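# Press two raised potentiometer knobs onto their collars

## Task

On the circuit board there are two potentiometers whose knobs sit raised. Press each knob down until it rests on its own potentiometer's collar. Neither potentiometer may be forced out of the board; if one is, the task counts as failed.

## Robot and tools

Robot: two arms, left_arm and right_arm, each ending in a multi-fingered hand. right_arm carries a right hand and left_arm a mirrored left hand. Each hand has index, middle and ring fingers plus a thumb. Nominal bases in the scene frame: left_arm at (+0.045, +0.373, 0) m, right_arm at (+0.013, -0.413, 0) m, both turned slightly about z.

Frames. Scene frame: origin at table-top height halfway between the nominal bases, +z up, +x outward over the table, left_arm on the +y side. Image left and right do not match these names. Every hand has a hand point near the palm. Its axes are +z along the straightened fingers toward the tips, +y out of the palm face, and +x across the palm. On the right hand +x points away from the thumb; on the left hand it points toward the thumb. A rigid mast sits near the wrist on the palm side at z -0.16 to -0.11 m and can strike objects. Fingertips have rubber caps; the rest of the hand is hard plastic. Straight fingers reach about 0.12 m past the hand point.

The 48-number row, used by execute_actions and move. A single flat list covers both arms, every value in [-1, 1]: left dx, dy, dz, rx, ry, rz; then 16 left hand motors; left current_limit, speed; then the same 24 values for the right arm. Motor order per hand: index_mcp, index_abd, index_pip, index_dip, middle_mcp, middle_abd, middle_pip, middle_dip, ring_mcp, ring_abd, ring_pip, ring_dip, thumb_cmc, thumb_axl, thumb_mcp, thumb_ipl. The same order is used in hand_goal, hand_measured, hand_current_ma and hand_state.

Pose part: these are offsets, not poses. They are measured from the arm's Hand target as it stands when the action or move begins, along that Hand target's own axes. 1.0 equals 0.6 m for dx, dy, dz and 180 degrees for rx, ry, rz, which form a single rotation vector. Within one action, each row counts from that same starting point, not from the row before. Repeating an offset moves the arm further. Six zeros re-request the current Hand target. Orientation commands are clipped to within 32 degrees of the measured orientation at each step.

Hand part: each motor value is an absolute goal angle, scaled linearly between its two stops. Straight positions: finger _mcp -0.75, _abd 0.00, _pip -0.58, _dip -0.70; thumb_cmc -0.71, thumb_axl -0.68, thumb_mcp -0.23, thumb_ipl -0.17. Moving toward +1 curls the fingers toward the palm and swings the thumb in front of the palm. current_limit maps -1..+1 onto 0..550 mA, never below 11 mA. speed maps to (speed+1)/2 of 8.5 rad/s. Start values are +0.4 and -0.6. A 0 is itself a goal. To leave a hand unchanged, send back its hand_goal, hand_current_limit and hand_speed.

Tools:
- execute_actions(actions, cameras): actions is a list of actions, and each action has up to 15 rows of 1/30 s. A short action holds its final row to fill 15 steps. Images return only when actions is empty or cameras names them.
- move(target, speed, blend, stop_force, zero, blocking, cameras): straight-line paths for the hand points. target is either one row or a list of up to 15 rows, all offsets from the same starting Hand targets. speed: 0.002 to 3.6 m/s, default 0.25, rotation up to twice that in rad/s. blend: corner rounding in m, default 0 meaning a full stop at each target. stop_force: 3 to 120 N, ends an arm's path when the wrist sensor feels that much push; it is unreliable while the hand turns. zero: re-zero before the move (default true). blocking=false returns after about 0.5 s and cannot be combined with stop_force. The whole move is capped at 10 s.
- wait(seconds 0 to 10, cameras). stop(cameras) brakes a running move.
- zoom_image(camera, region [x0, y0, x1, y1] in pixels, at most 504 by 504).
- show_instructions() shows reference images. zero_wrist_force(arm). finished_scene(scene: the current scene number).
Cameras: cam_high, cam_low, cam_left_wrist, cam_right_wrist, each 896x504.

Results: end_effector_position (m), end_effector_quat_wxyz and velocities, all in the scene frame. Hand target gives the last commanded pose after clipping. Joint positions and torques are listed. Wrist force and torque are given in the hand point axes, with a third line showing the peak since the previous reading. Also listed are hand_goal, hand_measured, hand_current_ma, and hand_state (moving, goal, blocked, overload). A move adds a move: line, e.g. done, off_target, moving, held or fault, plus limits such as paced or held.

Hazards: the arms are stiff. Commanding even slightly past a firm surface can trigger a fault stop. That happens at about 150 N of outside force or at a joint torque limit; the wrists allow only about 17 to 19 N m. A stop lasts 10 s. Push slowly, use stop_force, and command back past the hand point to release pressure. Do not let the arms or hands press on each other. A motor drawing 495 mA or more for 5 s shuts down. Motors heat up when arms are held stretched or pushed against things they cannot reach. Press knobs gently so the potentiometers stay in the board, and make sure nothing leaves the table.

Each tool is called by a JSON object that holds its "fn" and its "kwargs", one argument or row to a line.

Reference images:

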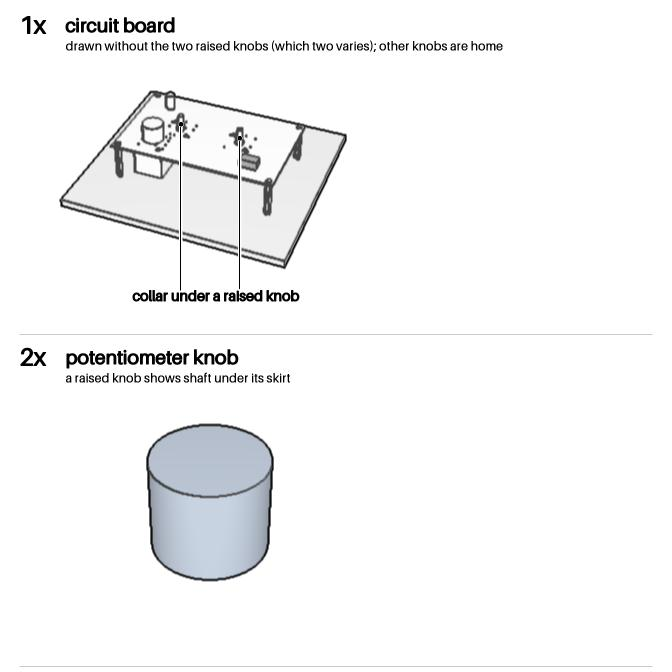

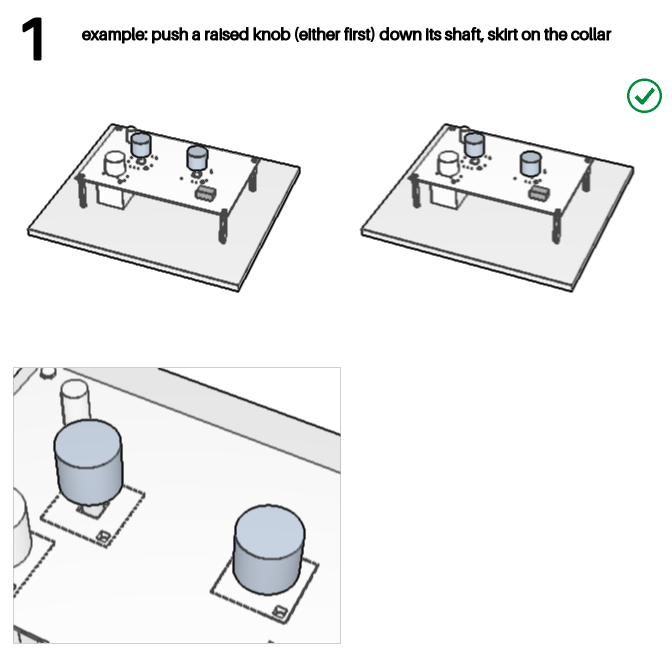

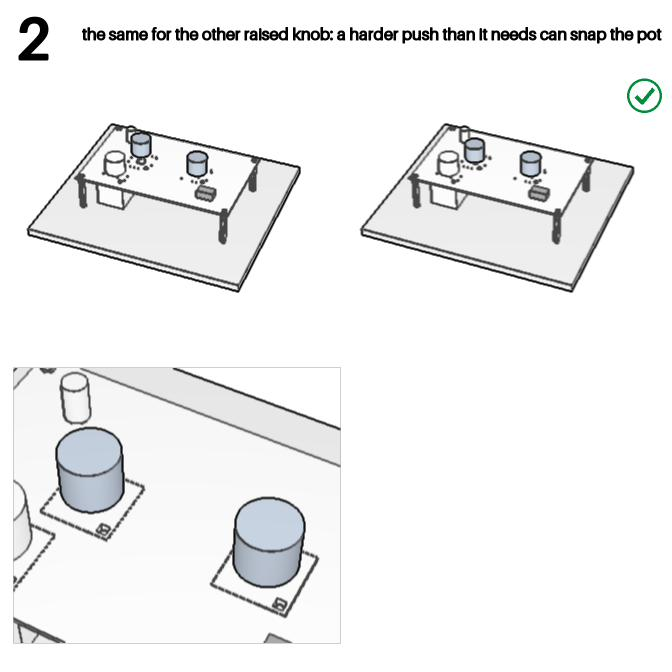

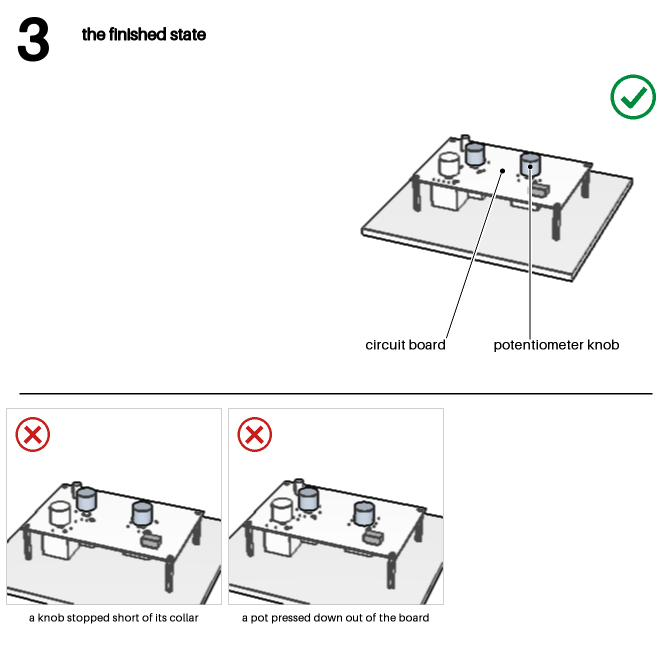

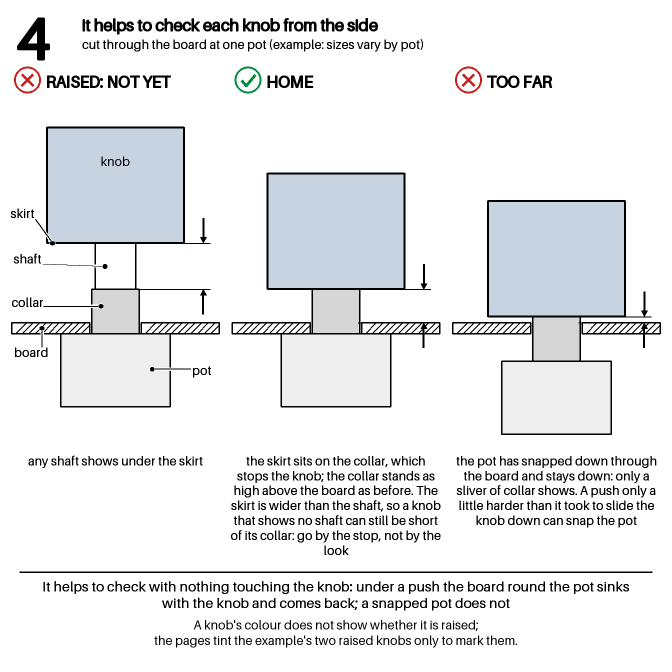

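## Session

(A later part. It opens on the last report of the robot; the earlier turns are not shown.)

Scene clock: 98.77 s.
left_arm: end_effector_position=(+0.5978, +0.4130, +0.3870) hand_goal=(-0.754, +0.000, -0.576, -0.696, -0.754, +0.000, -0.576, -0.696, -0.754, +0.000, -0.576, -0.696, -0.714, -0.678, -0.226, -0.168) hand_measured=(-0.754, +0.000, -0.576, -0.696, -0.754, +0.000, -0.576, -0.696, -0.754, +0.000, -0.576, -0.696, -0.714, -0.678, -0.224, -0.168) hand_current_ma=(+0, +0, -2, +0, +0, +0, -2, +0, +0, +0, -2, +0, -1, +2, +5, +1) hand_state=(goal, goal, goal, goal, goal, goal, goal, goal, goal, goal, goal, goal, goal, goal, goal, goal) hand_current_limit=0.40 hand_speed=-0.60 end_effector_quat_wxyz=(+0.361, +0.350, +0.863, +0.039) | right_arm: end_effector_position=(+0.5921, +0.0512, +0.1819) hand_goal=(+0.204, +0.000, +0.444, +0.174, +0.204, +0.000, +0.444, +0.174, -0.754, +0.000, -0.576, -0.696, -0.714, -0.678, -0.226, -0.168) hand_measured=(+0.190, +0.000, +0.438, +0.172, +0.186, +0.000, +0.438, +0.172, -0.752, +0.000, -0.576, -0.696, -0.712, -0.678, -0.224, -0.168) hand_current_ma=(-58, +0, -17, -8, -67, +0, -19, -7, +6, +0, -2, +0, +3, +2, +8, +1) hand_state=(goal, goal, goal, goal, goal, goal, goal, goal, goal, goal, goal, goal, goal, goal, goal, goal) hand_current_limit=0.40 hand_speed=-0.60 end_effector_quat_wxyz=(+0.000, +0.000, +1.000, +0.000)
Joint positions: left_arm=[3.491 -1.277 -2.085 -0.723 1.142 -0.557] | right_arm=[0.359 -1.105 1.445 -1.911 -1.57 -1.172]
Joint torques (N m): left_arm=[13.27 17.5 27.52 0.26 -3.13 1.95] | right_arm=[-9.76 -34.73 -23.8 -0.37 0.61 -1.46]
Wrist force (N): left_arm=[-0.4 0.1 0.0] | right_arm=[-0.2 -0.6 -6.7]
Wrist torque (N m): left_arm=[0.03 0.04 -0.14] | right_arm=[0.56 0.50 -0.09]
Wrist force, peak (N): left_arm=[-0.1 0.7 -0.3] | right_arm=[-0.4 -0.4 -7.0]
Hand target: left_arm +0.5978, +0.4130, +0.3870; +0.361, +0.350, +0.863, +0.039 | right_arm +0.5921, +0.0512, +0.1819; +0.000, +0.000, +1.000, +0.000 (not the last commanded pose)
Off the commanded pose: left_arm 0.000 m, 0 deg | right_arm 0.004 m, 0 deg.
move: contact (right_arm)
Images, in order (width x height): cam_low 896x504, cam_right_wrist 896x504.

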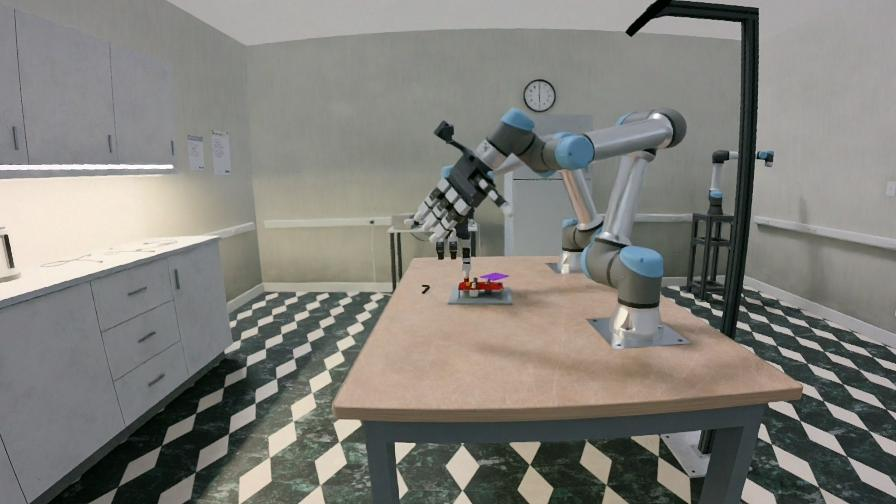

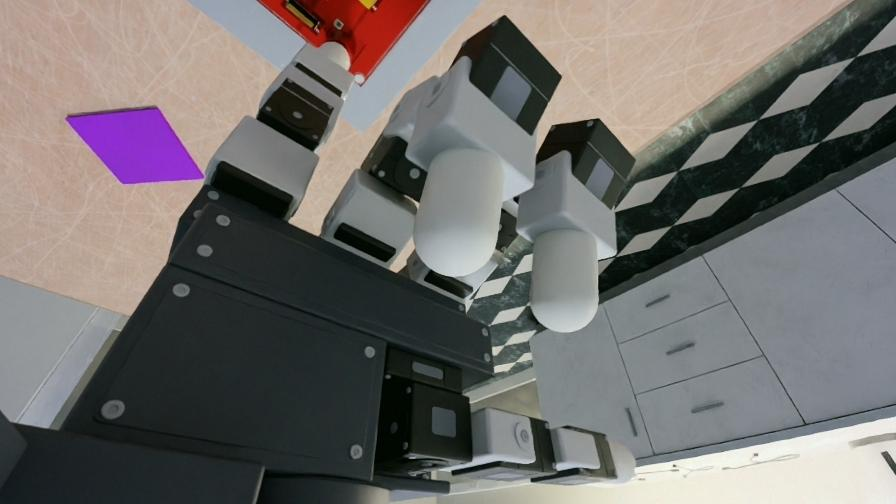

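{"fn": "move", "kwargs": {
  "target": [
    [0,0,0,0,0,0,-0.754,0,-0.576,-0.696,-0.754,0,-0.576,-0.696,-0.754,0,-0.576,-0.696,-0.714,-0.678,-0.226,-0.168,0.4,-0.6,0,0,-0.05,0,0,0,0.205,0,0.445,0.174,0.205,0,0.445,0.174,-0.754,0,-0.576,-0.696,-0.714,-0.678,-0.226,-0.168,0.4,-0.6],
    [0,0,0,0,0,0,-0.754,0,-0.576,-0.696,-0.754,0,-0.576,-0.696,-0.754,0,-0.576,-0.696,-0.714,-0.678,-0.226,-0.168,0.4,-0.6,0.0517,0.055,-0.0883,0,0,0,0.205,0,0.445,0.174,0.205,0,0.445,0.174,-0.754,0,-0.576,-0.696,-0.714,-0.678,-0.226,-0.168,0.4,-0.6]
  ],
  "speed": 0.1,
  "blend": 0.01,
  "cameras": ["cam_low","cam_right_wrist","cam_high"]
}}

{"fn": "zoom_image", "kwargs": {
  "camera": "cam_right_wrist",
  "region": [250, 0, 450, 130]
}}

{"fn": "zoom_image", "kwargs": {
  "camera": "cam_low",
  "region": [455, 255, 505, 300]
}}

{"fn": "zoom_image", "kwargs": {
  "camera": "cam_high",
  "region": [405, 185, 475, 255]
}}

Scene clock: 107.87 s.
left_arm: end_effector_position=(+0.5978, +0.4130, +0.3870) hand_goal=(-0.754, +0.000, -0.576, -0.696, -0.754, +0.000, -0.576, -0.696, -0.754, +0.000, -0.576, -0.696, -0.714, -0.678, -0.226, -0.168) hand_measured=(-0.754, +0.000, -0.576, -0.696, -0.754, +0.000, -0.576, -0.696, -0.754, +0.000, -0.576, -0.696, -0.714, -0.678, -0.224, -0.168) hand_current_ma=(+0, +0, -2, +0, +0, +0, -2, +0, +0, +0, -2, +0, -1, +2, +5, +1) hand_state=(goal, goal, goal, goal, goal, goal, goal, goal, goal, goal, goal, goal, goal, goal, goal, goal) hand_current_limit=0.40 hand_speed=-0.60 end_effector_quat_wxyz=(+0.361, +0.350, +0.863, +0.039) | right_arm: end_effector_position=(+0.5612, +0.0840, +0.2348) hand_goal=(+0.204, +0.000, +0.444, +0.174, +0.204, +0.000, +0.444, +0.174, -0.754, +0.000, -0.576, -0.696, -0.714, -0.678, -0.226, -0.168) hand_measured=(+0.190, +0.000, +0.438, +0.172, +0.186, +0.000, +0.438, +0.172, -0.752, +0.000, -0.576, -0.696, -0.712, -0.678, -0.224, -0.168) hand_current_ma=(-58, +0, -17, -8, -67, +0, -19, -7, +6, +0, -2, +0, +3, +2, +9, +1) hand_state=(goal, goal, goal, goal, goal, goal, goal, goal, goal, goal, goal, goal, goal, goal, goal, goal) hand_current_limit=0.40 hand_speed=-0.60 end_effector_quat_wxyz=(+0.000, +0.000, +1.000, +0.000)
Joint positions: left_arm=[3.491 -1.277 -2.085 -0.723 1.142 -0.557] | right_arm=[0.424 -1.153 1.376 -1.794 -1.57 -1.107]
Joint torques (N m): left_arm=[10.76 16.38 28.33 0.56 -3.19 1.78] | right_arm=[13.29 -50.1 -31.38 -0.56 -1.94 2.44]
Wrist force (N): left_arm=[-0.2 0.1 0.0] | right_arm=[-0.2 -0.2 -0.1]
Wrist torque (N m): left_arm=[0.03 0.02 -0.12] | right_arm=[0.08 -0.02 -0.07]
Wrist force, peak (N): left_arm=[-0.1 0.7 -0.1] | right_arm=[-0.3 -0.5 -7.0]
Hand target: left_arm +0.5978, +0.4130, +0.3870; +0.361, +0.350, +0.863, +0.039 | right_arm +0.5611, +0.0842, +0.2349; +0.000, +0.000, +1.000, +0.000
Off the commanded pose: left_arm 0.000 m, 0 deg | right_arm 0.000 m, 0 deg.
move: done
Images, in order (width x height): cam_high 896x504, cam_low 896x504, cam_right_wrist 896x504.

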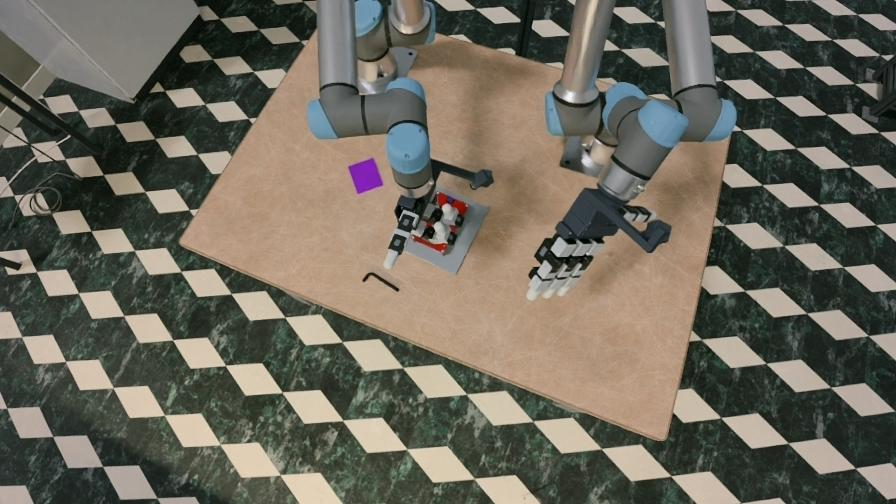

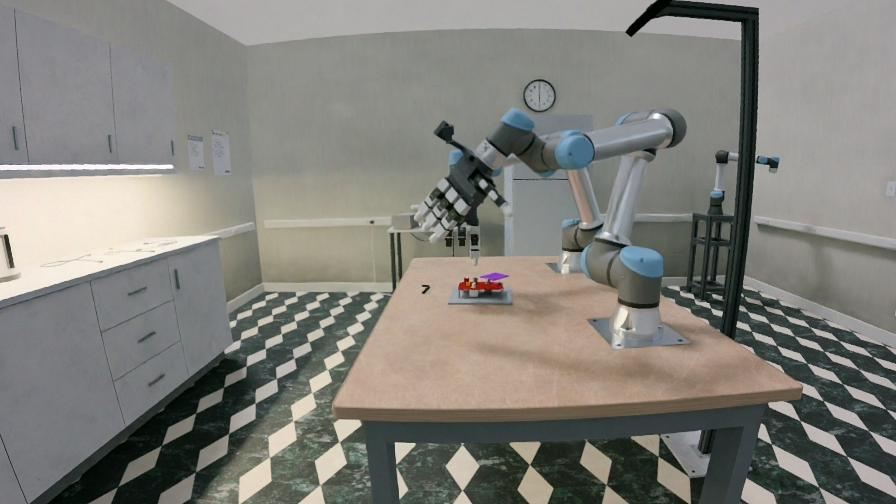

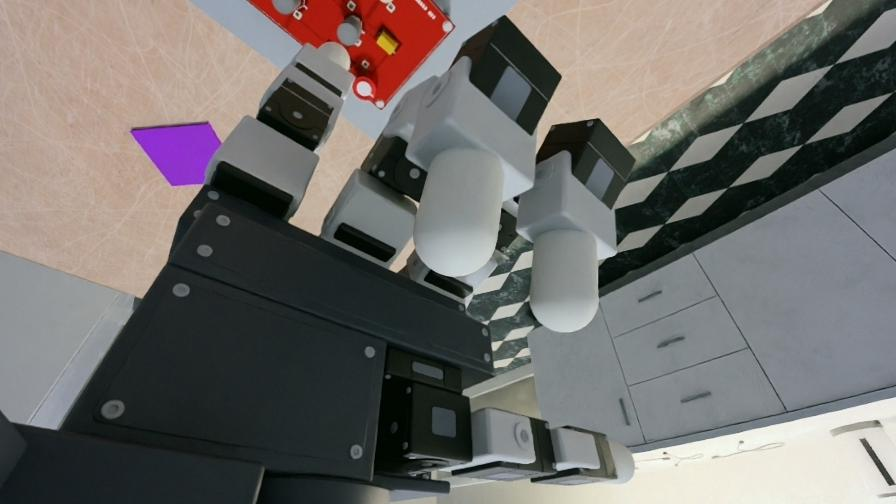

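Scaled by 2.520 from the camera's 896x504 image, which has a finer 1280x720 frame.

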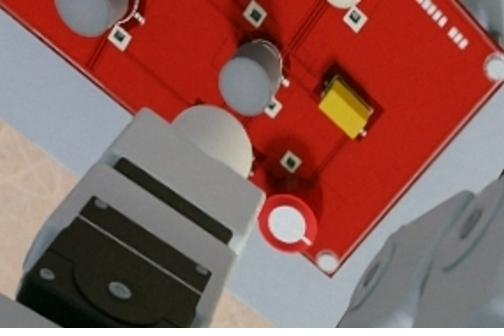

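Scaled by 10.080 from the camera's 896x504 image, which has a finer 1280x720 frame.

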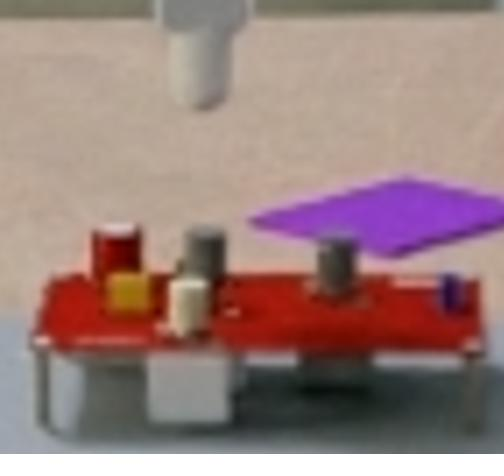

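Scaled by 7.200 from the camera's 896x504 image, which has a finer 1280x720 frame.

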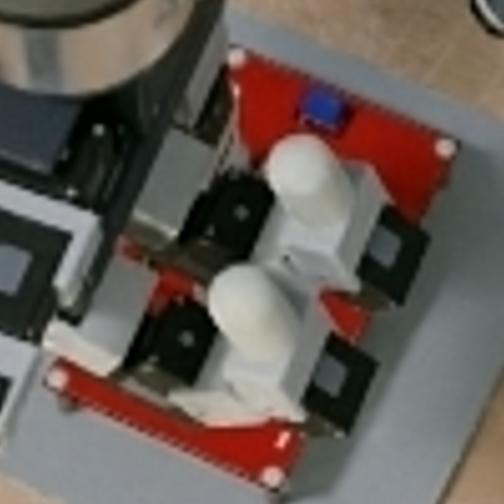

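{"fn": "zoom_image", "kwargs": {
  "camera": "cam_right_wrist",
  "region": [320, 0, 400, 60]
}}

{"fn": "zoom_image", "kwargs": {
  "camera": "cam_right_wrist",
  "region": [250, 0, 330, 60]
}}

{"fn": "zoom_image", "kwargs": {
  "camera": "cam_low",
  "region": [460, 270, 500, 295]
}}

Scaled by 6.300 from the camera's 896x504 image, which has a finer 1280x720 frame.

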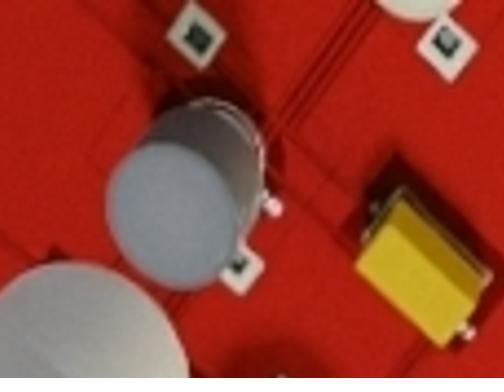

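Scaled by 6.300 from the camera's 896x504 image, which has a finer 1280x720 frame.

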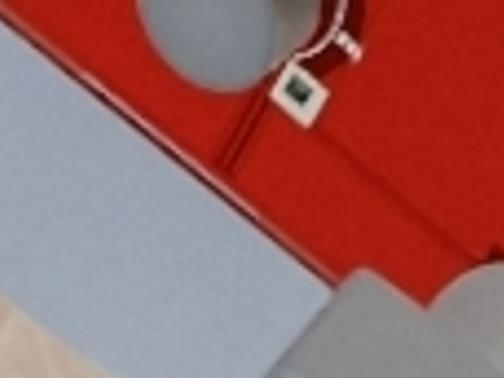

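Scaled by 12.600 from the camera's 896x504 image, which has a finer 1280x720 frame.

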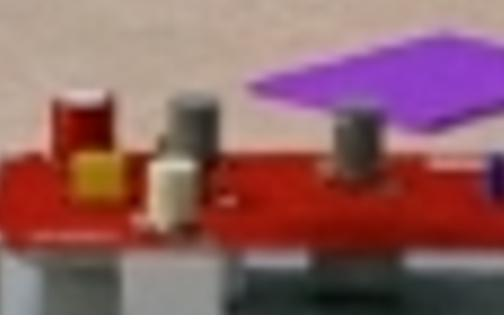

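{"fn": "zoom_image", "kwargs": {
  "camera": "cam_low",
  "region": [480, 274, 496, 290]
}}

{"fn": "zoom_image", "kwargs": {
  "camera": "cam_low",
  "region": [464, 274, 480, 290]
}}

Scaled by 31.500 from the camera's 896x504 image, which has a finer 1280x720 frame.

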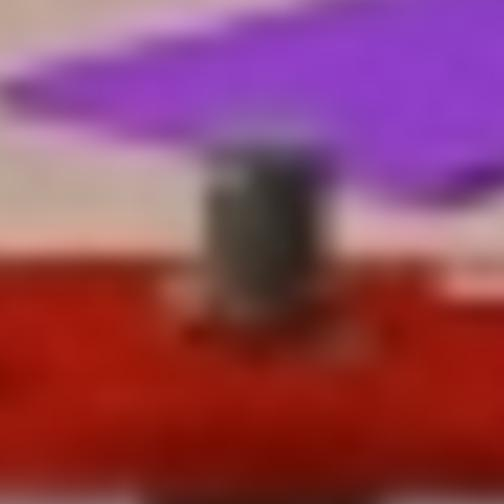

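Scaled by 31.500 from the camera's 896x504 image, which has a finer 1280x720 frame.

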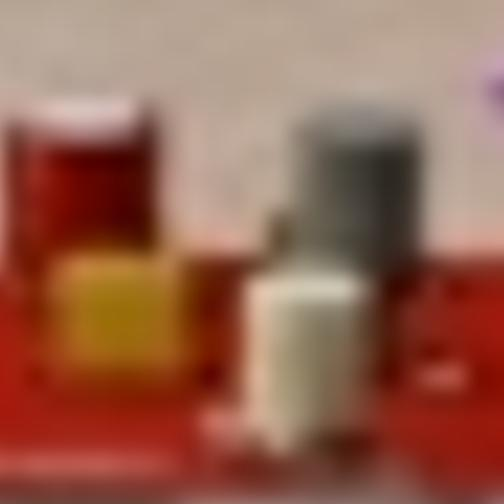

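{"fn": "move", "kwargs": {
  "target": [0,0,0,0,0,0,-0.754,0,-0.576,-0.696,-0.754,0,-0.576,-0.696,-0.754,0,-0.576,-0.696,-0.714,-0.678,-0.226,-0.168,0.4,-0.6,0.0017,-0.0042,0.0417,0,0,0,0.205,0,0.445,0.174,0.205,0,0.445,0.174,-0.754,0,-0.576,-0.696,-0.714,-0.678,-0.226,-0.168,0.4,-0.6],
  "speed": 0.05,
  "stop_force": 5,
  "cameras": ["cam_low","cam_right_wrist"]
}}

{"fn": "zoom_image", "kwargs": {
  "camera": "cam_right_wrist",
  "region": [310, 0, 390, 70]
}}

{"fn": "zoom_image", "kwargs": {
  "camera": "cam_low",
  "region": [455, 255, 505, 300]
}}

Scene clock: 139.00 s.
left_arm: end_effector_position=(+0.5978, +0.4130, +0.3870) hand_goal=(-0.754, +0.000, -0.576, -0.696, -0.754, +0.000, -0.576, -0.696, -0.754, +0.000, -0.576, -0.696, -0.714, -0.678, -0.226, -0.168) hand_measured=(-0.754, +0.000, -0.576, -0.696, -0.754, +0.000, -0.576, -0.696, -0.754, +0.000, -0.576, -0.696, -0.714, -0.678, -0.224, -0.168) hand_current_ma=(+0, +0, -2, +0, +0, +0, -2, +0, +0, +0, -2, +0, -1, +2, +5, +1) hand_state=(goal, goal, goal, goal, goal, goal, goal, goal, goal, goal, goal, goal, goal, goal, goal, goal) hand_current_limit=0.40 hand_speed=-0.60 end_effector_quat_wxyz=(+0.361, +0.350, +0.863, +0.039) | right_arm: end_effector_position=(+0.5601, +0.0817, +0.2099) hand_goal=(+0.204, +0.000, +0.444, +0.174, +0.204, +0.000, +0.444, +0.174, -0.754, +0.000, -0.576, -0.696, -0.714, -0.678, -0.226, -0.168) hand_measured=(+0.190, +0.000, +0.438, +0.172, +0.186, +0.000, +0.438, +0.172, -0.752, +0.000, -0.576, -0.696, -0.712, -0.678, -0.224, -0.168) hand_current_ma=(-58, +0, -17, -8, -67, +0, -19, -7, +6, +0, -2, +0, +3, +2, +9, +1) hand_state=(goal, goal, goal, goal, goal, goal, goal, goal, goal, goal, goal, goal, goal, goal, goal, goal) hand_current_limit=0.40 hand_speed=-0.60 end_effector_quat_wxyz=(+0.000, +0.000, +1.000, +0.000)
Joint positions: left_arm=[3.491 -1.277 -2.085 -0.723 1.142 -0.557] | right_arm=[0.422 -1.144 1.428 -1.855 -1.571 -1.109]
Joint torques (N m): left_arm=[12.17 16.98 28.15 0.61 -2.83 1.74] | right_arm=[-14.36 -29.07 -15.58 -4.43 2.36 -1.81]
Wrist force (N): left_arm=[-0.3 0.2 -0.2] | right_arm=[-0.3 -0.5 0.0]
Wrist torque (N m): left_arm=[0.06 0.02 -0.12] | right_arm=[0.02 0.03 -0.09]
Wrist force, peak (N): left_arm=[-0.4 0.7 0.1] | right_arm=[0.1 -0.6 -0.5]
Hand target: left_arm +0.5978, +0.4130, +0.3870; +0.361, +0.350, +0.863, +0.039 | right_arm +0.5601, +0.0817, +0.2099; +0.000, +0.000, +1.000, +0.000
Off the commanded pose: left_arm 0.000 m, 0 deg | right_arm 0.000 m, 0 deg.
move: done
Images, in order (width x height): cam_low 896x504, cam_right_wrist 896x504.

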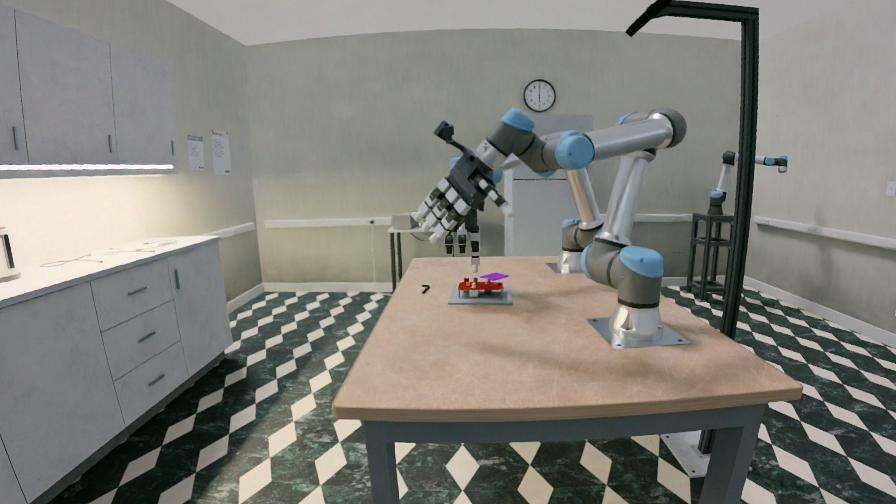

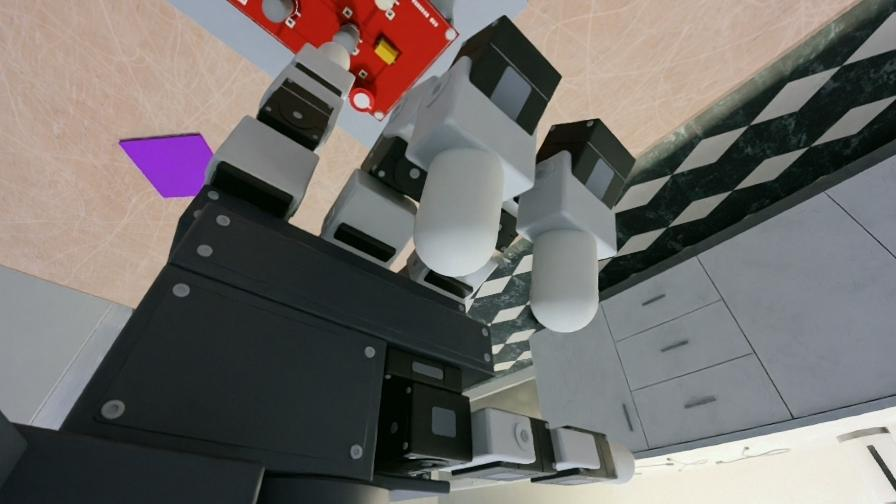

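Scaled by 6.300 from the camera's 896x504 image, which has a finer 1280x720 frame.

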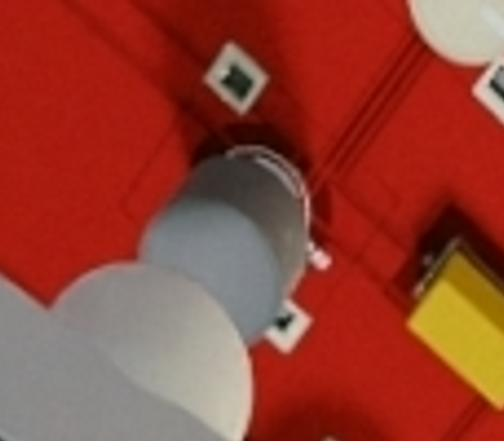

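Scaled by 10.080 from the camera's 896x504 image, which has a finer 1280x720 frame.

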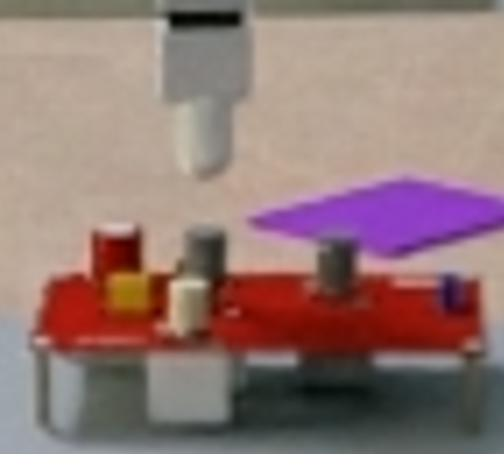

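{"fn": "move", "kwargs": {
  "target": [0,0,0,0,0,0,-0.754,0,-0.576,-0.696,-0.754,0,-0.576,-0.696,-0.754,0,-0.576,-0.696,-0.714,-0.678,-0.226,-0.168,0.4,-0.6,0,0.0025,0.005,0,0,0,0.205,0,0.445,0.174,0.205,0,0.445,0.174,-0.754,0,-0.576,-0.696,-0.714,-0.678,-0.226,-0.168,0.4,-0.6],
  "speed": 0.02,
  "stop_force": 5,
  "cameras": []
}}

{"fn": "move", "kwargs": {
  "target": [0,0,0,0,0,0,-0.754,0,-0.576,-0.696,-0.754,0,-0.576,-0.696,-0.754,0,-0.576,-0.696,-0.714,-0.678,-0.226,-0.168,0.4,-0.6,0,0,0.0417,0,0,0,0.205,0,0.445,0.174,0.205,0,0.445,0.174,-0.754,0,-0.576,-0.696,-0.714,-0.678,-0.226,-0.168,0.4,-0.6],
  "speed": 0.008,
  "stop_force": 3,
  "cameras": ["cam_low","cam_right_wrist"]
}}

{"fn": "zoom_image", "kwargs": {
  "camera": "cam_right_wrist",
  "region": [310, 0, 390, 70]
}}

{"fn": "zoom_image", "kwargs": {
  "camera": "cam_low",
  "region": [455, 255, 505, 300]
}}

Scene clock: 147.40 s.
left_arm: end_effector_position=(+0.5978, +0.4130, +0.3870) hand_goal=(-0.754, +0.000, -0.576, -0.696, -0.754, +0.000, -0.576, -0.696, -0.754, +0.000, -0.576, -0.696, -0.714, -0.678, -0.226, -0.168) hand_measured=(-0.754, +0.000, -0.576, -0.696, -0.754, +0.000, -0.576, -0.696, -0.754, +0.000, -0.576, -0.696, -0.714, -0.678, -0.224, -0.168) hand_current_ma=(+0, +0, -2, +0, +0, +0, -2, +0, +0, +0, -2, +0, -1, +2, +5, +1) hand_state=(goal, goal, goal, goal, goal, goal, goal, goal, goal, goal, goal, goal, goal, goal, goal, goal) hand_current_limit=0.40 hand_speed=-0.60 end_effector_quat_wxyz=(+0.361, +0.350, +0.863, +0.039) | right_arm: end_effector_position=(+0.5601, +0.0832, +0.2069) hand_goal=(+0.204, +0.000, +0.444, +0.174, +0.204, +0.000, +0.444, +0.174, -0.754, +0.000, -0.576, -0.696, -0.714, -0.678, -0.226, -0.168) hand_measured=(+0.190, +0.000, +0.438, +0.172, +0.186, +0.000, +0.438, +0.172, -0.752, +0.000, -0.576, -0.696, -0.712, -0.678, -0.224, -0.168) hand_current_ma=(-58, +0, -17, -8, -67, +0, -19, -7, +6, +0, -2, +0, +3, +2, +9, +1) hand_state=(goal, goal, goal, goal, goal, goal, goal, goal, goal, goal, goal, goal, goal, goal, goal, goal) hand_current_limit=0.40 hand_speed=-0.60 end_effector_quat_wxyz=(+0.000, +0.000, +1.000, +0.000)
Joint positions: left_arm=[3.491 -1.277 -2.085 -0.723 1.142 -0.557] | right_arm=[0.424 -1.14 1.43 -1.861 -1.57 -1.107]
Joint torques (N m): left_arm=[11.55 16.3 28.56 0.62 -3.06 1.8] | right_arm=[12.85 -29.28 -15.77 -4.41 2.17 1.74]
Wrist force (N): left_arm=[-0.2 0.5 -0.2] | right_arm=[-0.4 -0.3 0.0]
Wrist torque (N m): left_arm=[0.09 0.00 -0.12] | right_arm=[0.04 0.04 -0.10]
Wrist force, peak (N): left_arm=[-0.3 0.7 0.1] | right_arm=[-0.4 -0.7 -0.1]
Hand target: left_arm +0.5978, +0.4130, +0.3870; +0.361, +0.350, +0.863, +0.039 | right_arm +0.5601, +0.0832, +0.2069; +0.000, +0.000, +1.000, +0.000
Off the commanded pose: left_arm 0.000 m, 0 deg | right_arm 0.000 m, 0 deg.
move: done
No camera images: "cameras" was empty.

Scene clock: 150.77 s.
left_arm: end_effector_position=(+0.5978, +0.4130, +0.3870) hand_goal=(-0.754, +0.000, -0.576, -0.696, -0.754, +0.000, -0.576, -0.696, -0.754, +0.000, -0.576, -0.696, -0.714, -0.678, -0.226, -0.168) hand_measured=(-0.754, +0.000, -0.576, -0.696, -0.754, +0.000, -0.576, -0.696, -0.754, +0.000, -0.576, -0.696, -0.714, -0.678, -0.224, -0.168) hand_current_ma=(+0, +0, -2, +0, +0, +0, -2, +0, +0, +0, -2, +0, -1, +2, +5, +1) hand_state=(goal, goal, goal, goal, goal, goal, goal, goal, goal, goal, goal, goal, goal, goal, goal, goal) hand_current_limit=0.40 hand_speed=-0.60 end_effector_quat_wxyz=(+0.361, +0.350, +0.863, +0.039) | right_arm: end_effector_position=(+0.5601, +0.0832, +0.1899) hand_goal=(+0.204, +0.000, +0.444, +0.174, +0.204, +0.000, +0.444, +0.174, -0.754, +0.000, -0.576, -0.696, -0.714, -0.678, -0.226, -0.168) hand_measured=(+0.190, +0.000, +0.438, +0.172, +0.186, +0.000, +0.438, +0.172, -0.752, +0.000, -0.576, -0.696, -0.712, -0.678, -0.224, -0.168) hand_current_ma=(-58, +0, -17, -8, -67, +0, -19, -7, +6, +0, -2, +0, +3, +2, +9, +1) hand_state=(goal, goal, goal, goal, goal, goal, goal, goal, goal, goal, goal, goal, goal, goal, goal, goal) hand_current_limit=0.40 hand_speed=-0.60 end_effector_quat_wxyz=(+0.000, +0.000, +1.000, +0.000)
Joint positions: left_arm=[3.491 -1.277 -2.085 -0.723 1.142 -0.557] | right_arm=[0.424 -1.128 1.457 -1.9 -1.57 -1.107]
Joint torques (N m): left_arm=[12.16 15.31 27.83 0.59 -2.99 1.81] | right_arm=[12.26 -49.47 -28.8 -0.54 1.59 1.9]
Wrist force (N): left_arm=[-0.3 0.2 -0.1] | right_arm=[-0.1 -0.4 -2.9]
Wrist torque (N m): left_arm=[0.05 0.02 -0.12] | right_arm=[0.26 0.19 -0.07]
Wrist force, peak (N): left_arm=[-0.5 0.6 0.2] | right_arm=[-0.4 -0.7 -3.8]
Hand target: left_arm +0.5978, +0.4130, +0.3870; +0.361, +0.350, +0.863, +0.039 | right_arm +0.5601, +0.0832, +0.1899; +0.000, +0.000, +1.000, +0.000 (not the last commanded pose)
Off the commanded pose: left_arm 0.000 m, 0 deg | right_arm 0.008 m, 0 deg.
move: contact (right_arm)
Images, in order (width x height): cam_low 896x504, cam_right_wrist 896x504.

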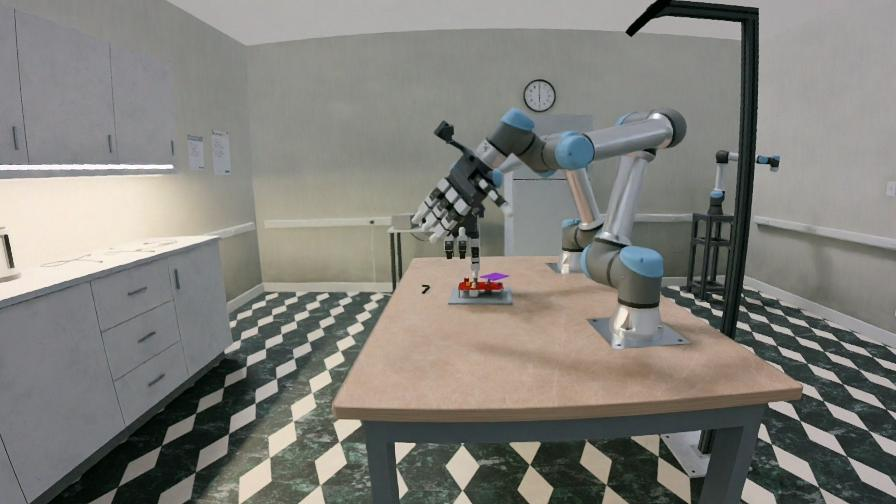

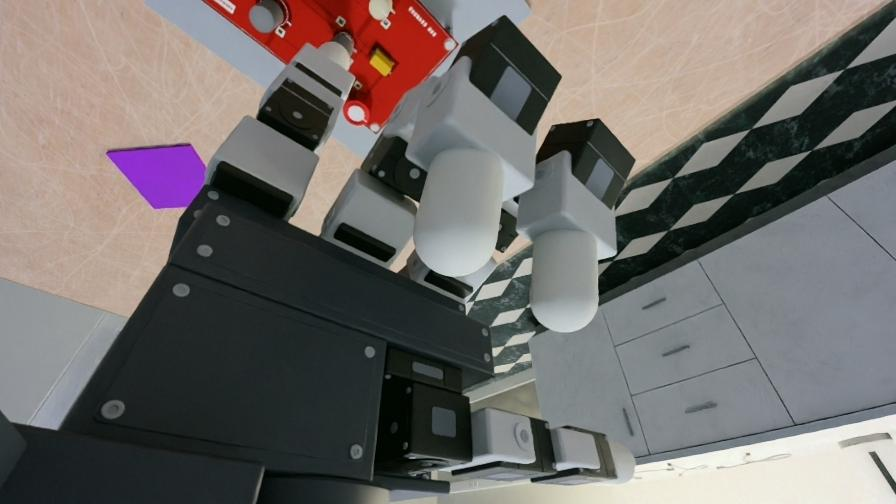

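Scaled by 6.300 from the camera's 896x504 image, which has a finer 1280x720 frame.

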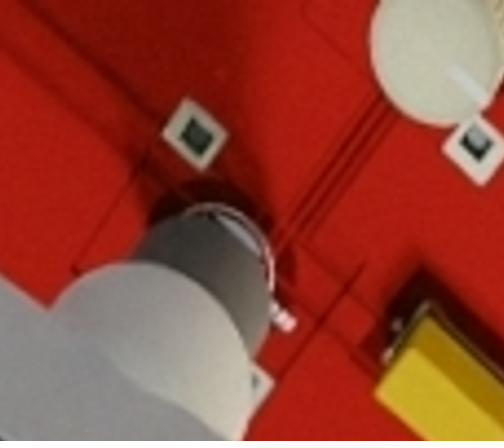

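Scaled by 10.080 from the camera's 896x504 image, which has a finer 1280x720 frame.

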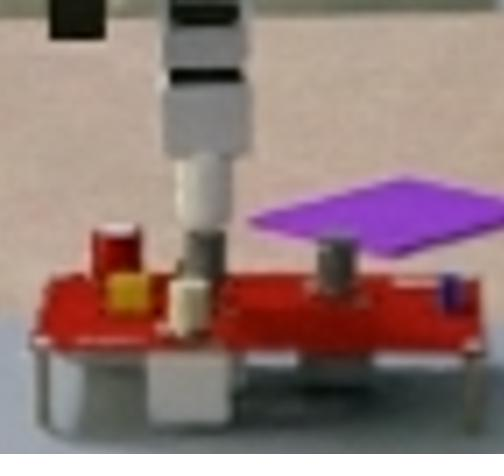

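{"fn": "move", "kwargs": {
  "target": [0,0,0,0,0,0,-0.754,0,-0.576,-0.696,-0.754,0,-0.576,-0.696,-0.754,0,-0.576,-0.696,-0.714,-0.678,-0.226,-0.168,0.4,-0.6,0,0,0.00167,0,0,0,0.205,0,0.445,0.174,0.205,0,0.445,0.174,-0.754,0,-0.576,-0.696,-0.714,-0.678,-0.226,-0.168,0.4,-0.6],
  "speed": 0.004,
  "stop_force": 7,
  "zero": false,
  "cameras": []
}}

{"fn": "move", "kwargs": {
  "target": [0,0,0,0,0,0,-0.754,0,-0.576,-0.696,-0.754,0,-0.576,-0.696,-0.754,0,-0.576,-0.696,-0.714,-0.678,-0.226,-0.168,0.4,-0.6,0,0,0.00167,0,0,0,0.205,0,0.445,0.174,0.205,0,0.445,0.174,-0.754,0,-0.576,-0.696,-0.714,-0.678,-0.226,-0.168,0.4,-0.6],
  "speed": 0.004,
  "stop_force": 10,
  "zero": false,
  "cameras": []
}}

{"fn": "move", "kwargs": {
  "target": [0,0,0,0,0,0,-0.754,0,-0.576,-0.696,-0.754,0,-0.576,-0.696,-0.754,0,-0.576,-0.696,-0.714,-0.678,-0.226,-0.168,0.4,-0.6,0,0,0.00167,0,0,0,0.205,0,0.445,0.174,0.205,0,0.445,0.174,-0.754,0,-0.576,-0.696,-0.714,-0.678,-0.226,-0.168,0.4,-0.6],
  "speed": 0.004,
  "stop_force": 12,
  "zero": false,
  "cameras": []
}}

Scene clock: 160.47 s.
left_arm: end_effector_position=(+0.5978, +0.4130, +0.3870) hand_goal=(-0.754, +0.000, -0.576, -0.696, -0.754, +0.000, -0.576, -0.696, -0.754, +0.000, -0.576, -0.696, -0.714, -0.678, -0.226, -0.168) hand_measured=(-0.754, +0.000, -0.576, -0.696, -0.754, +0.000, -0.576, -0.696, -0.754, +0.000, -0.576, -0.696, -0.714, -0.678, -0.224, -0.168) hand_current_ma=(+0, +0, -2, +0, +0, +0, -2, +0, +0, +0, -2, +0, -1, +2, +5, +1) hand_state=(goal, goal, goal, goal, goal, goal, goal, goal, goal, goal, goal, goal, goal, goal, goal, goal) hand_current_limit=0.40 hand_speed=-0.60 end_effector_quat_wxyz=(+0.361, +0.350, +0.863, +0.039) | right_arm: end_effector_position=(+0.5601, +0.0832, +0.1889) hand_goal=(+0.204, +0.000, +0.444, +0.174, +0.204, +0.000, +0.444, +0.174, -0.754, +0.000, -0.576, -0.696, -0.714, -0.678, -0.226, -0.168) hand_measured=(+0.190, +0.000, +0.438, +0.172, +0.186, +0.000, +0.438, +0.172, -0.752, +0.000, -0.576, -0.696, -0.712, -0.678, -0.224, -0.168) hand_current_ma=(-58, +0, -17, -8, -67, +0, -19, -7, +6, +1, -2, +0, +3, +2, +9, +1) hand_state=(goal, goal, goal, goal, goal, goal, goal, goal, goal, goal, goal, goal, goal, goal, goal, goal) hand_current_limit=0.40 hand_speed=-0.60 end_effector_quat_wxyz=(+0.000, +0.000, +1.000, +0.000)
Joint positions: left_arm=[3.491 -1.277 -2.085 -0.723 1.142 -0.557] | right_arm=[0.424 -1.127 1.459 -1.903 -1.57 -1.107]
Joint torques (N m): left_arm=[11.58 16.13 29.5 0.59 -3.01 1.73] | right_arm=[9.75 -26.27 -13.48 -4.09 1.43 1.82]
Wrist force (N): left_arm=[-0.1 0.4 -0.1] | right_arm=[-0.2 -0.5 -5.3]
Wrist torque (N m): left_arm=[0.08 0.00 -0.11] | right_arm=[0.45 0.40 -0.10]
Wrist force, peak (N): left_arm=[-0.1 0.7 -0.2] | right_arm=[-0.2 -0.7 -5.5]
Hand target: left_arm +0.5978, +0.4130, +0.3870; +0.361, +0.350, +0.863, +0.039 | right_arm +0.5601, +0.0832, +0.1889; +0.000, +0.000, +1.000, +0.000
Off the commanded pose: left_arm 0.000 m, 0 deg | right_arm 0.000 m, 0 deg.
move: done
No camera images: "cameras" was empty.

Scene clock: 161.70 s.
left_arm: end_effector_position=(+0.5978, +0.4130, +0.3870) hand_goal=(-0.754, +0.000, -0.576, -0.696, -0.754, +0.000, -0.576, -0.696, -0.754, +0.000, -0.576, -0.696, -0.714, -0.678, -0.226, -0.168) hand_measured=(-0.754, +0.000, -0.576, -0.696, -0.754, +0.000, -0.576, -0.696, -0.754, +0.000, -0.576, -0.696, -0.714, -0.678, -0.224, -0.168) hand_current_ma=(+0, +0, -2, +0, +0, +0, -2, +0, +0, +0, -2, +0, -1, +2, +5, +1) hand_state=(goal, goal, goal, goal, goal, goal, goal, goal, goal, goal, goal, goal, goal, goal, goal, goal) hand_current_limit=0.40 hand_speed=-0.60 end_effector_quat_wxyz=(+0.361, +0.350, +0.863, +0.039) | right_arm: end_effector_position=(+0.5601, +0.0832, +0.1879) hand_goal=(+0.204, +0.000, +0.444, +0.174, +0.204, +0.000, +0.444, +0.174, -0.754, +0.000, -0.576, -0.696, -0.714, -0.678, -0.226, -0.168) hand_measured=(+0.190, +0.000, +0.438, +0.172, +0.186, +0.000, +0.438, +0.172, -0.752, +0.000, -0.576, -0.696, -0.712, -0.678, -0.224, -0.168) hand_current_ma=(-58, +0, -17, -8, -67, +0, -19, -7, +5, +1, -2, +0, +3, +2, +9, +1) hand_state=(goal, goal, goal, goal, goal, goal, goal, goal, goal, goal, goal, goal, goal, goal, goal, goal) hand_current_limit=0.40 hand_speed=-0.60 end_effector_quat_wxyz=(+0.000, +0.000, +1.000, +0.000)
Joint positions: left_arm=[3.491 -1.277 -2.085 -0.723 1.142 -0.557] | right_arm=[0.424 -1.126 1.46 -1.905 -1.57 -1.107]
Joint torques (N m): left_arm=[12.36 16 28.35 0.57 -2.75 1.77] | right_arm=[9.14 -24.35 -11.98 -3.89 1.52 1.82]
Wrist force (N): left_arm=[0.0 0.3 -0.2] | right_arm=[-0.1 -0.7 -8.3]
Wrist torque (N m): left_arm=[0.07 -0.02 -0.10] | right_arm=[0.67 0.59 -0.08]
Wrist force, peak (N): left_arm=[-0.4 0.4 -0.2] | right_arm=[-0.4 -0.6 -8.4]
Hand target: left_arm +0.5978, +0.4130, +0.3870; +0.361, +0.350, +0.863, +0.039 | right_arm +0.5601, +0.0832, +0.1879; +0.000, +0.000, +1.000, +0.000
Off the commanded pose: left_arm 0.000 m, 0 deg | right_arm 0.000 m, 0 deg.
move: done
No camera images: "cameras" was empty.

Scene clock: 162.93 s.
left_arm: end_effector_position=(+0.5978, +0.4130, +0.3870) hand_goal=(-0.754, +0.000, -0.576, -0.696, -0.754, +0.000, -0.576, -0.696, -0.754, +0.000, -0.576, -0.696, -0.714, -0.678, -0.226, -0.168) hand_measured=(-0.754, +0.000, -0.576, -0.696, -0.754, +0.000, -0.576, -0.696, -0.754, +0.000, -0.576, -0.696, -0.714, -0.678, -0.224, -0.168) hand_current_ma=(+0, +0, -2, +0, +0, +0, -2, +0, +0, +0, -2, +0, -1, +2, +5, +1) hand_state=(goal, goal, goal, goal, goal, goal, goal, goal, goal, goal, goal, goal, goal, goal, goal, goal) hand_current_limit=0.40 hand_speed=-0.60 end_effector_quat_wxyz=(+0.361, +0.350, +0.863, +0.039) | right_arm: end_effector_position=(+0.5601, +0.0832, +0.1869) hand_goal=(+0.204, +0.000, +0.444, +0.174, +0.204, +0.000, +0.444, +0.174, -0.754, +0.000, -0.576, -0.696, -0.714, -0.678, -0.226, -0.168) hand_measured=(+0.190, +0.000, +0.438, +0.172, +0.186, +0.000, +0.438, +0.172, -0.752, +0.000, -0.576, -0.696, -0.712, -0.678, -0.224, -0.168) hand_current_ma=(-58, +0, -17, -8, -67, +0, -19, -7, +5, +1, -2, +0, +3, +2, +9, +1) hand_state=(goal, goal, goal, goal, goal, goal, goal, goal, goal, goal, goal, goal, goal, goal, goal, goal) hand_current_limit=0.40 hand_speed=-0.60 end_effector_quat_wxyz=(+0.000, +0.000, +1.000, +0.000)
Joint positions: left_arm=[3.491 -1.277 -2.085 -0.723 1.142 -0.557] | right_arm=[0.424 -1.125 1.462 -1.907 -1.57 -1.107]
Joint torques (N m): left_arm=[11.98 15.98 27.72 0.75 -2.96 1.67] | right_arm=[8.97 -22.64 -9.99 -3.65 1.42 1.85]
Wrist force (N): left_arm=[-0.3 0.3 -0.1] | right_arm=[-0.2 -0.6 -11.1]
Wrist torque (N m): left_arm=[0.07 0.02 -0.12] | right_arm=[0.91 0.81 -0.09]
Wrist force, peak (N): left_arm=[-0.4 0.6 -0.1] | right_arm=[0.0 -0.7 -11.3]
Hand target: left_arm +0.5978, +0.4130, +0.3870; +0.361, +0.350, +0.863, +0.039 | right_arm +0.5601, +0.0832, +0.1869; +0.000, +0.000, +1.000, +0.000
Off the commanded pose: left_arm 0.000 m, 0 deg | right_arm 0.000 m, 0 deg.
move: done
No camera images: "cameras" was empty.

{"fn": "wait", "kwargs": {
  "seconds": 0.1,
  "cameras": ["cam_right_wrist","cam_low"]
}}

{"fn": "zoom_image", "kwargs": {
  "camera": "cam_right_wrist",
  "region": [320, 20, 370, 60]
}}

{"fn": "zoom_image", "kwargs": {
  "camera": "cam_right_wrist",
  "region": [235, 0, 285, 40]
}}

{"fn": "zoom_image", "kwargs": {
  "camera": "cam_low",
  "region": [464, 274, 480, 290]
}}

Scene clock: 167.03 s.
left_arm: end_effector_position=(+0.5978, +0.4130, +0.3870) hand_goal=(-0.754, +0.000, -0.576, -0.696, -0.754, +0.000, -0.576, -0.696, -0.754, +0.000, -0.576, -0.696, -0.714, -0.678, -0.226, -0.168) hand_measured=(-0.754, +0.000, -0.576, -0.696, -0.754, +0.000, -0.576, -0.696, -0.754, +0.000, -0.576, -0.696, -0.714, -0.678, -0.224, -0.168) hand_current_ma=(+0, +0, -2, +0, +0, +0, -2, +0, +0, +0, -2, +0, -1, +2, +5, +1) hand_state=(goal, goal, goal, goal, goal, goal, goal, goal, goal, goal, goal, goal, goal, goal, goal, goal) hand_current_limit=0.40 hand_speed=-0.60 end_effector_quat_wxyz=(+0.361, +0.350, +0.863, +0.039) | right_arm: end_effector_position=(+0.5601, +0.0832, +0.1869) hand_goal=(+0.204, +0.000, +0.444, +0.174, +0.204, +0.000, +0.444, +0.174, -0.754, +0.000, -0.576, -0.696, -0.714, -0.678, -0.226, -0.168) hand_measured=(+0.190, +0.000, +0.438, +0.172, +0.186, +0.000, +0.438, +0.172, -0.752, +0.000, -0.576, -0.696, -0.712, -0.678, -0.224, -0.168) hand_current_ma=(-58, +0, -17, -8, -67, +0, -19, -7, +5, +1, -2, +0, +3, +2, +9, +1) hand_state=(goal, goal, goal, goal, goal, goal, goal, goal, goal, goal, goal, goal, goal, goal, goal, goal) hand_current_limit=0.40 hand_speed=-0.60 end_effector_quat_wxyz=(+0.000, +0.000, +1.000, +0.000)
Joint positions: left_arm=[3.491 -1.277 -2.085 -0.723 1.142 -0.557] | right_arm=[0.424 -1.125 1.462 -1.907 -1.57 -1.107]
Joint torques (N m): left_arm=[11.47 16.75 28.13 0.48 -2.94 1.84] | right_arm=[8.36 -22.34 -10.29 -3.64 1.43 1.83]
Wrist force (N): left_arm=[-0.2 0.4 0.1] | right_arm=[0.0 -0.7 -10.9]
Wrist torque (N m): left_arm=[0.06 0.02 -0.12] | right_arm=[0.88 0.79 -0.08]
Wrist force, peak (N): left_arm=[-0.3 0.7 -0.1] | right_arm=[-0.1 -0.6 -11.4]
Hand target: left_arm +0.5978, +0.4130, +0.3870; +0.361, +0.350, +0.863, +0.039 | right_arm +0.5601, +0.0832, +0.1869; +0.000, +0.000, +1.000, +0.000
Off the commanded pose: left_arm 0.000 m, 0 deg | right_arm 0.000 m, 0 deg.
wait: 0.10 s; at rest from the start
Images, in order (width x height): cam_low 896x504, cam_right_wrist 896x504.

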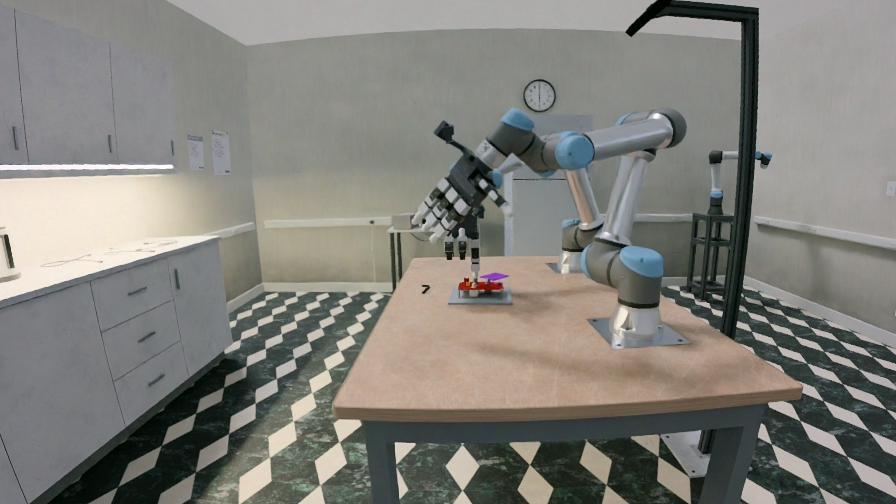

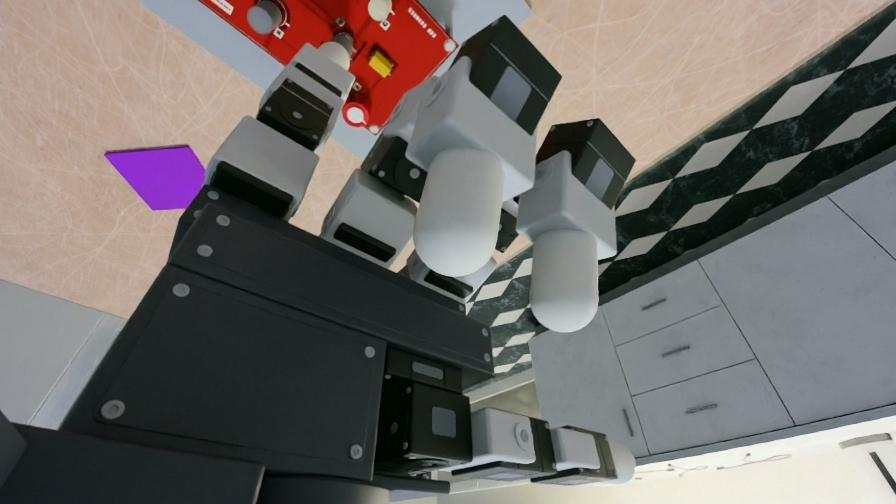

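Scaled by 10.080 from the camera's 896x504 image, which has a finer 1280x720 frame.

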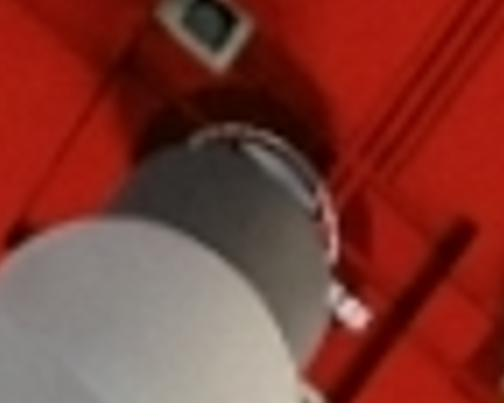

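Scaled by 10.080 from the camera's 896x504 image, which has a finer 1280x720 frame.

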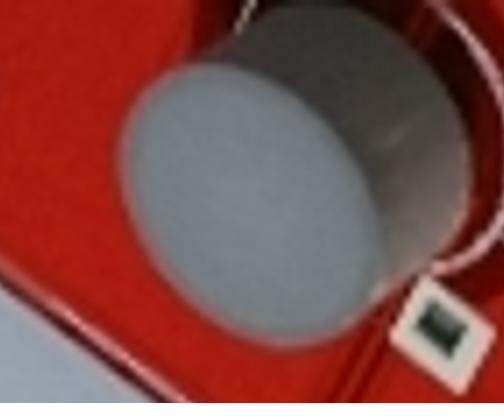

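Scaled by 31.500 from the camera's 896x504 image, which has a finer 1280x720 frame.

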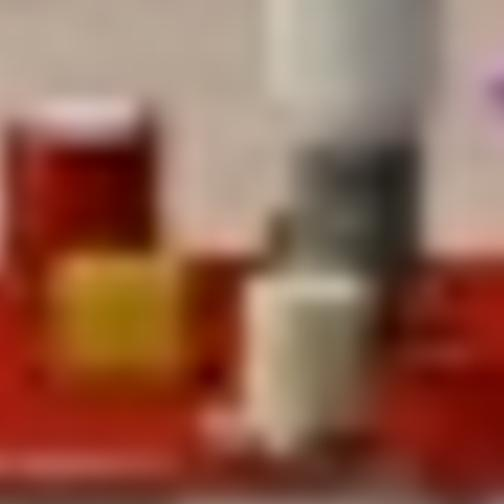

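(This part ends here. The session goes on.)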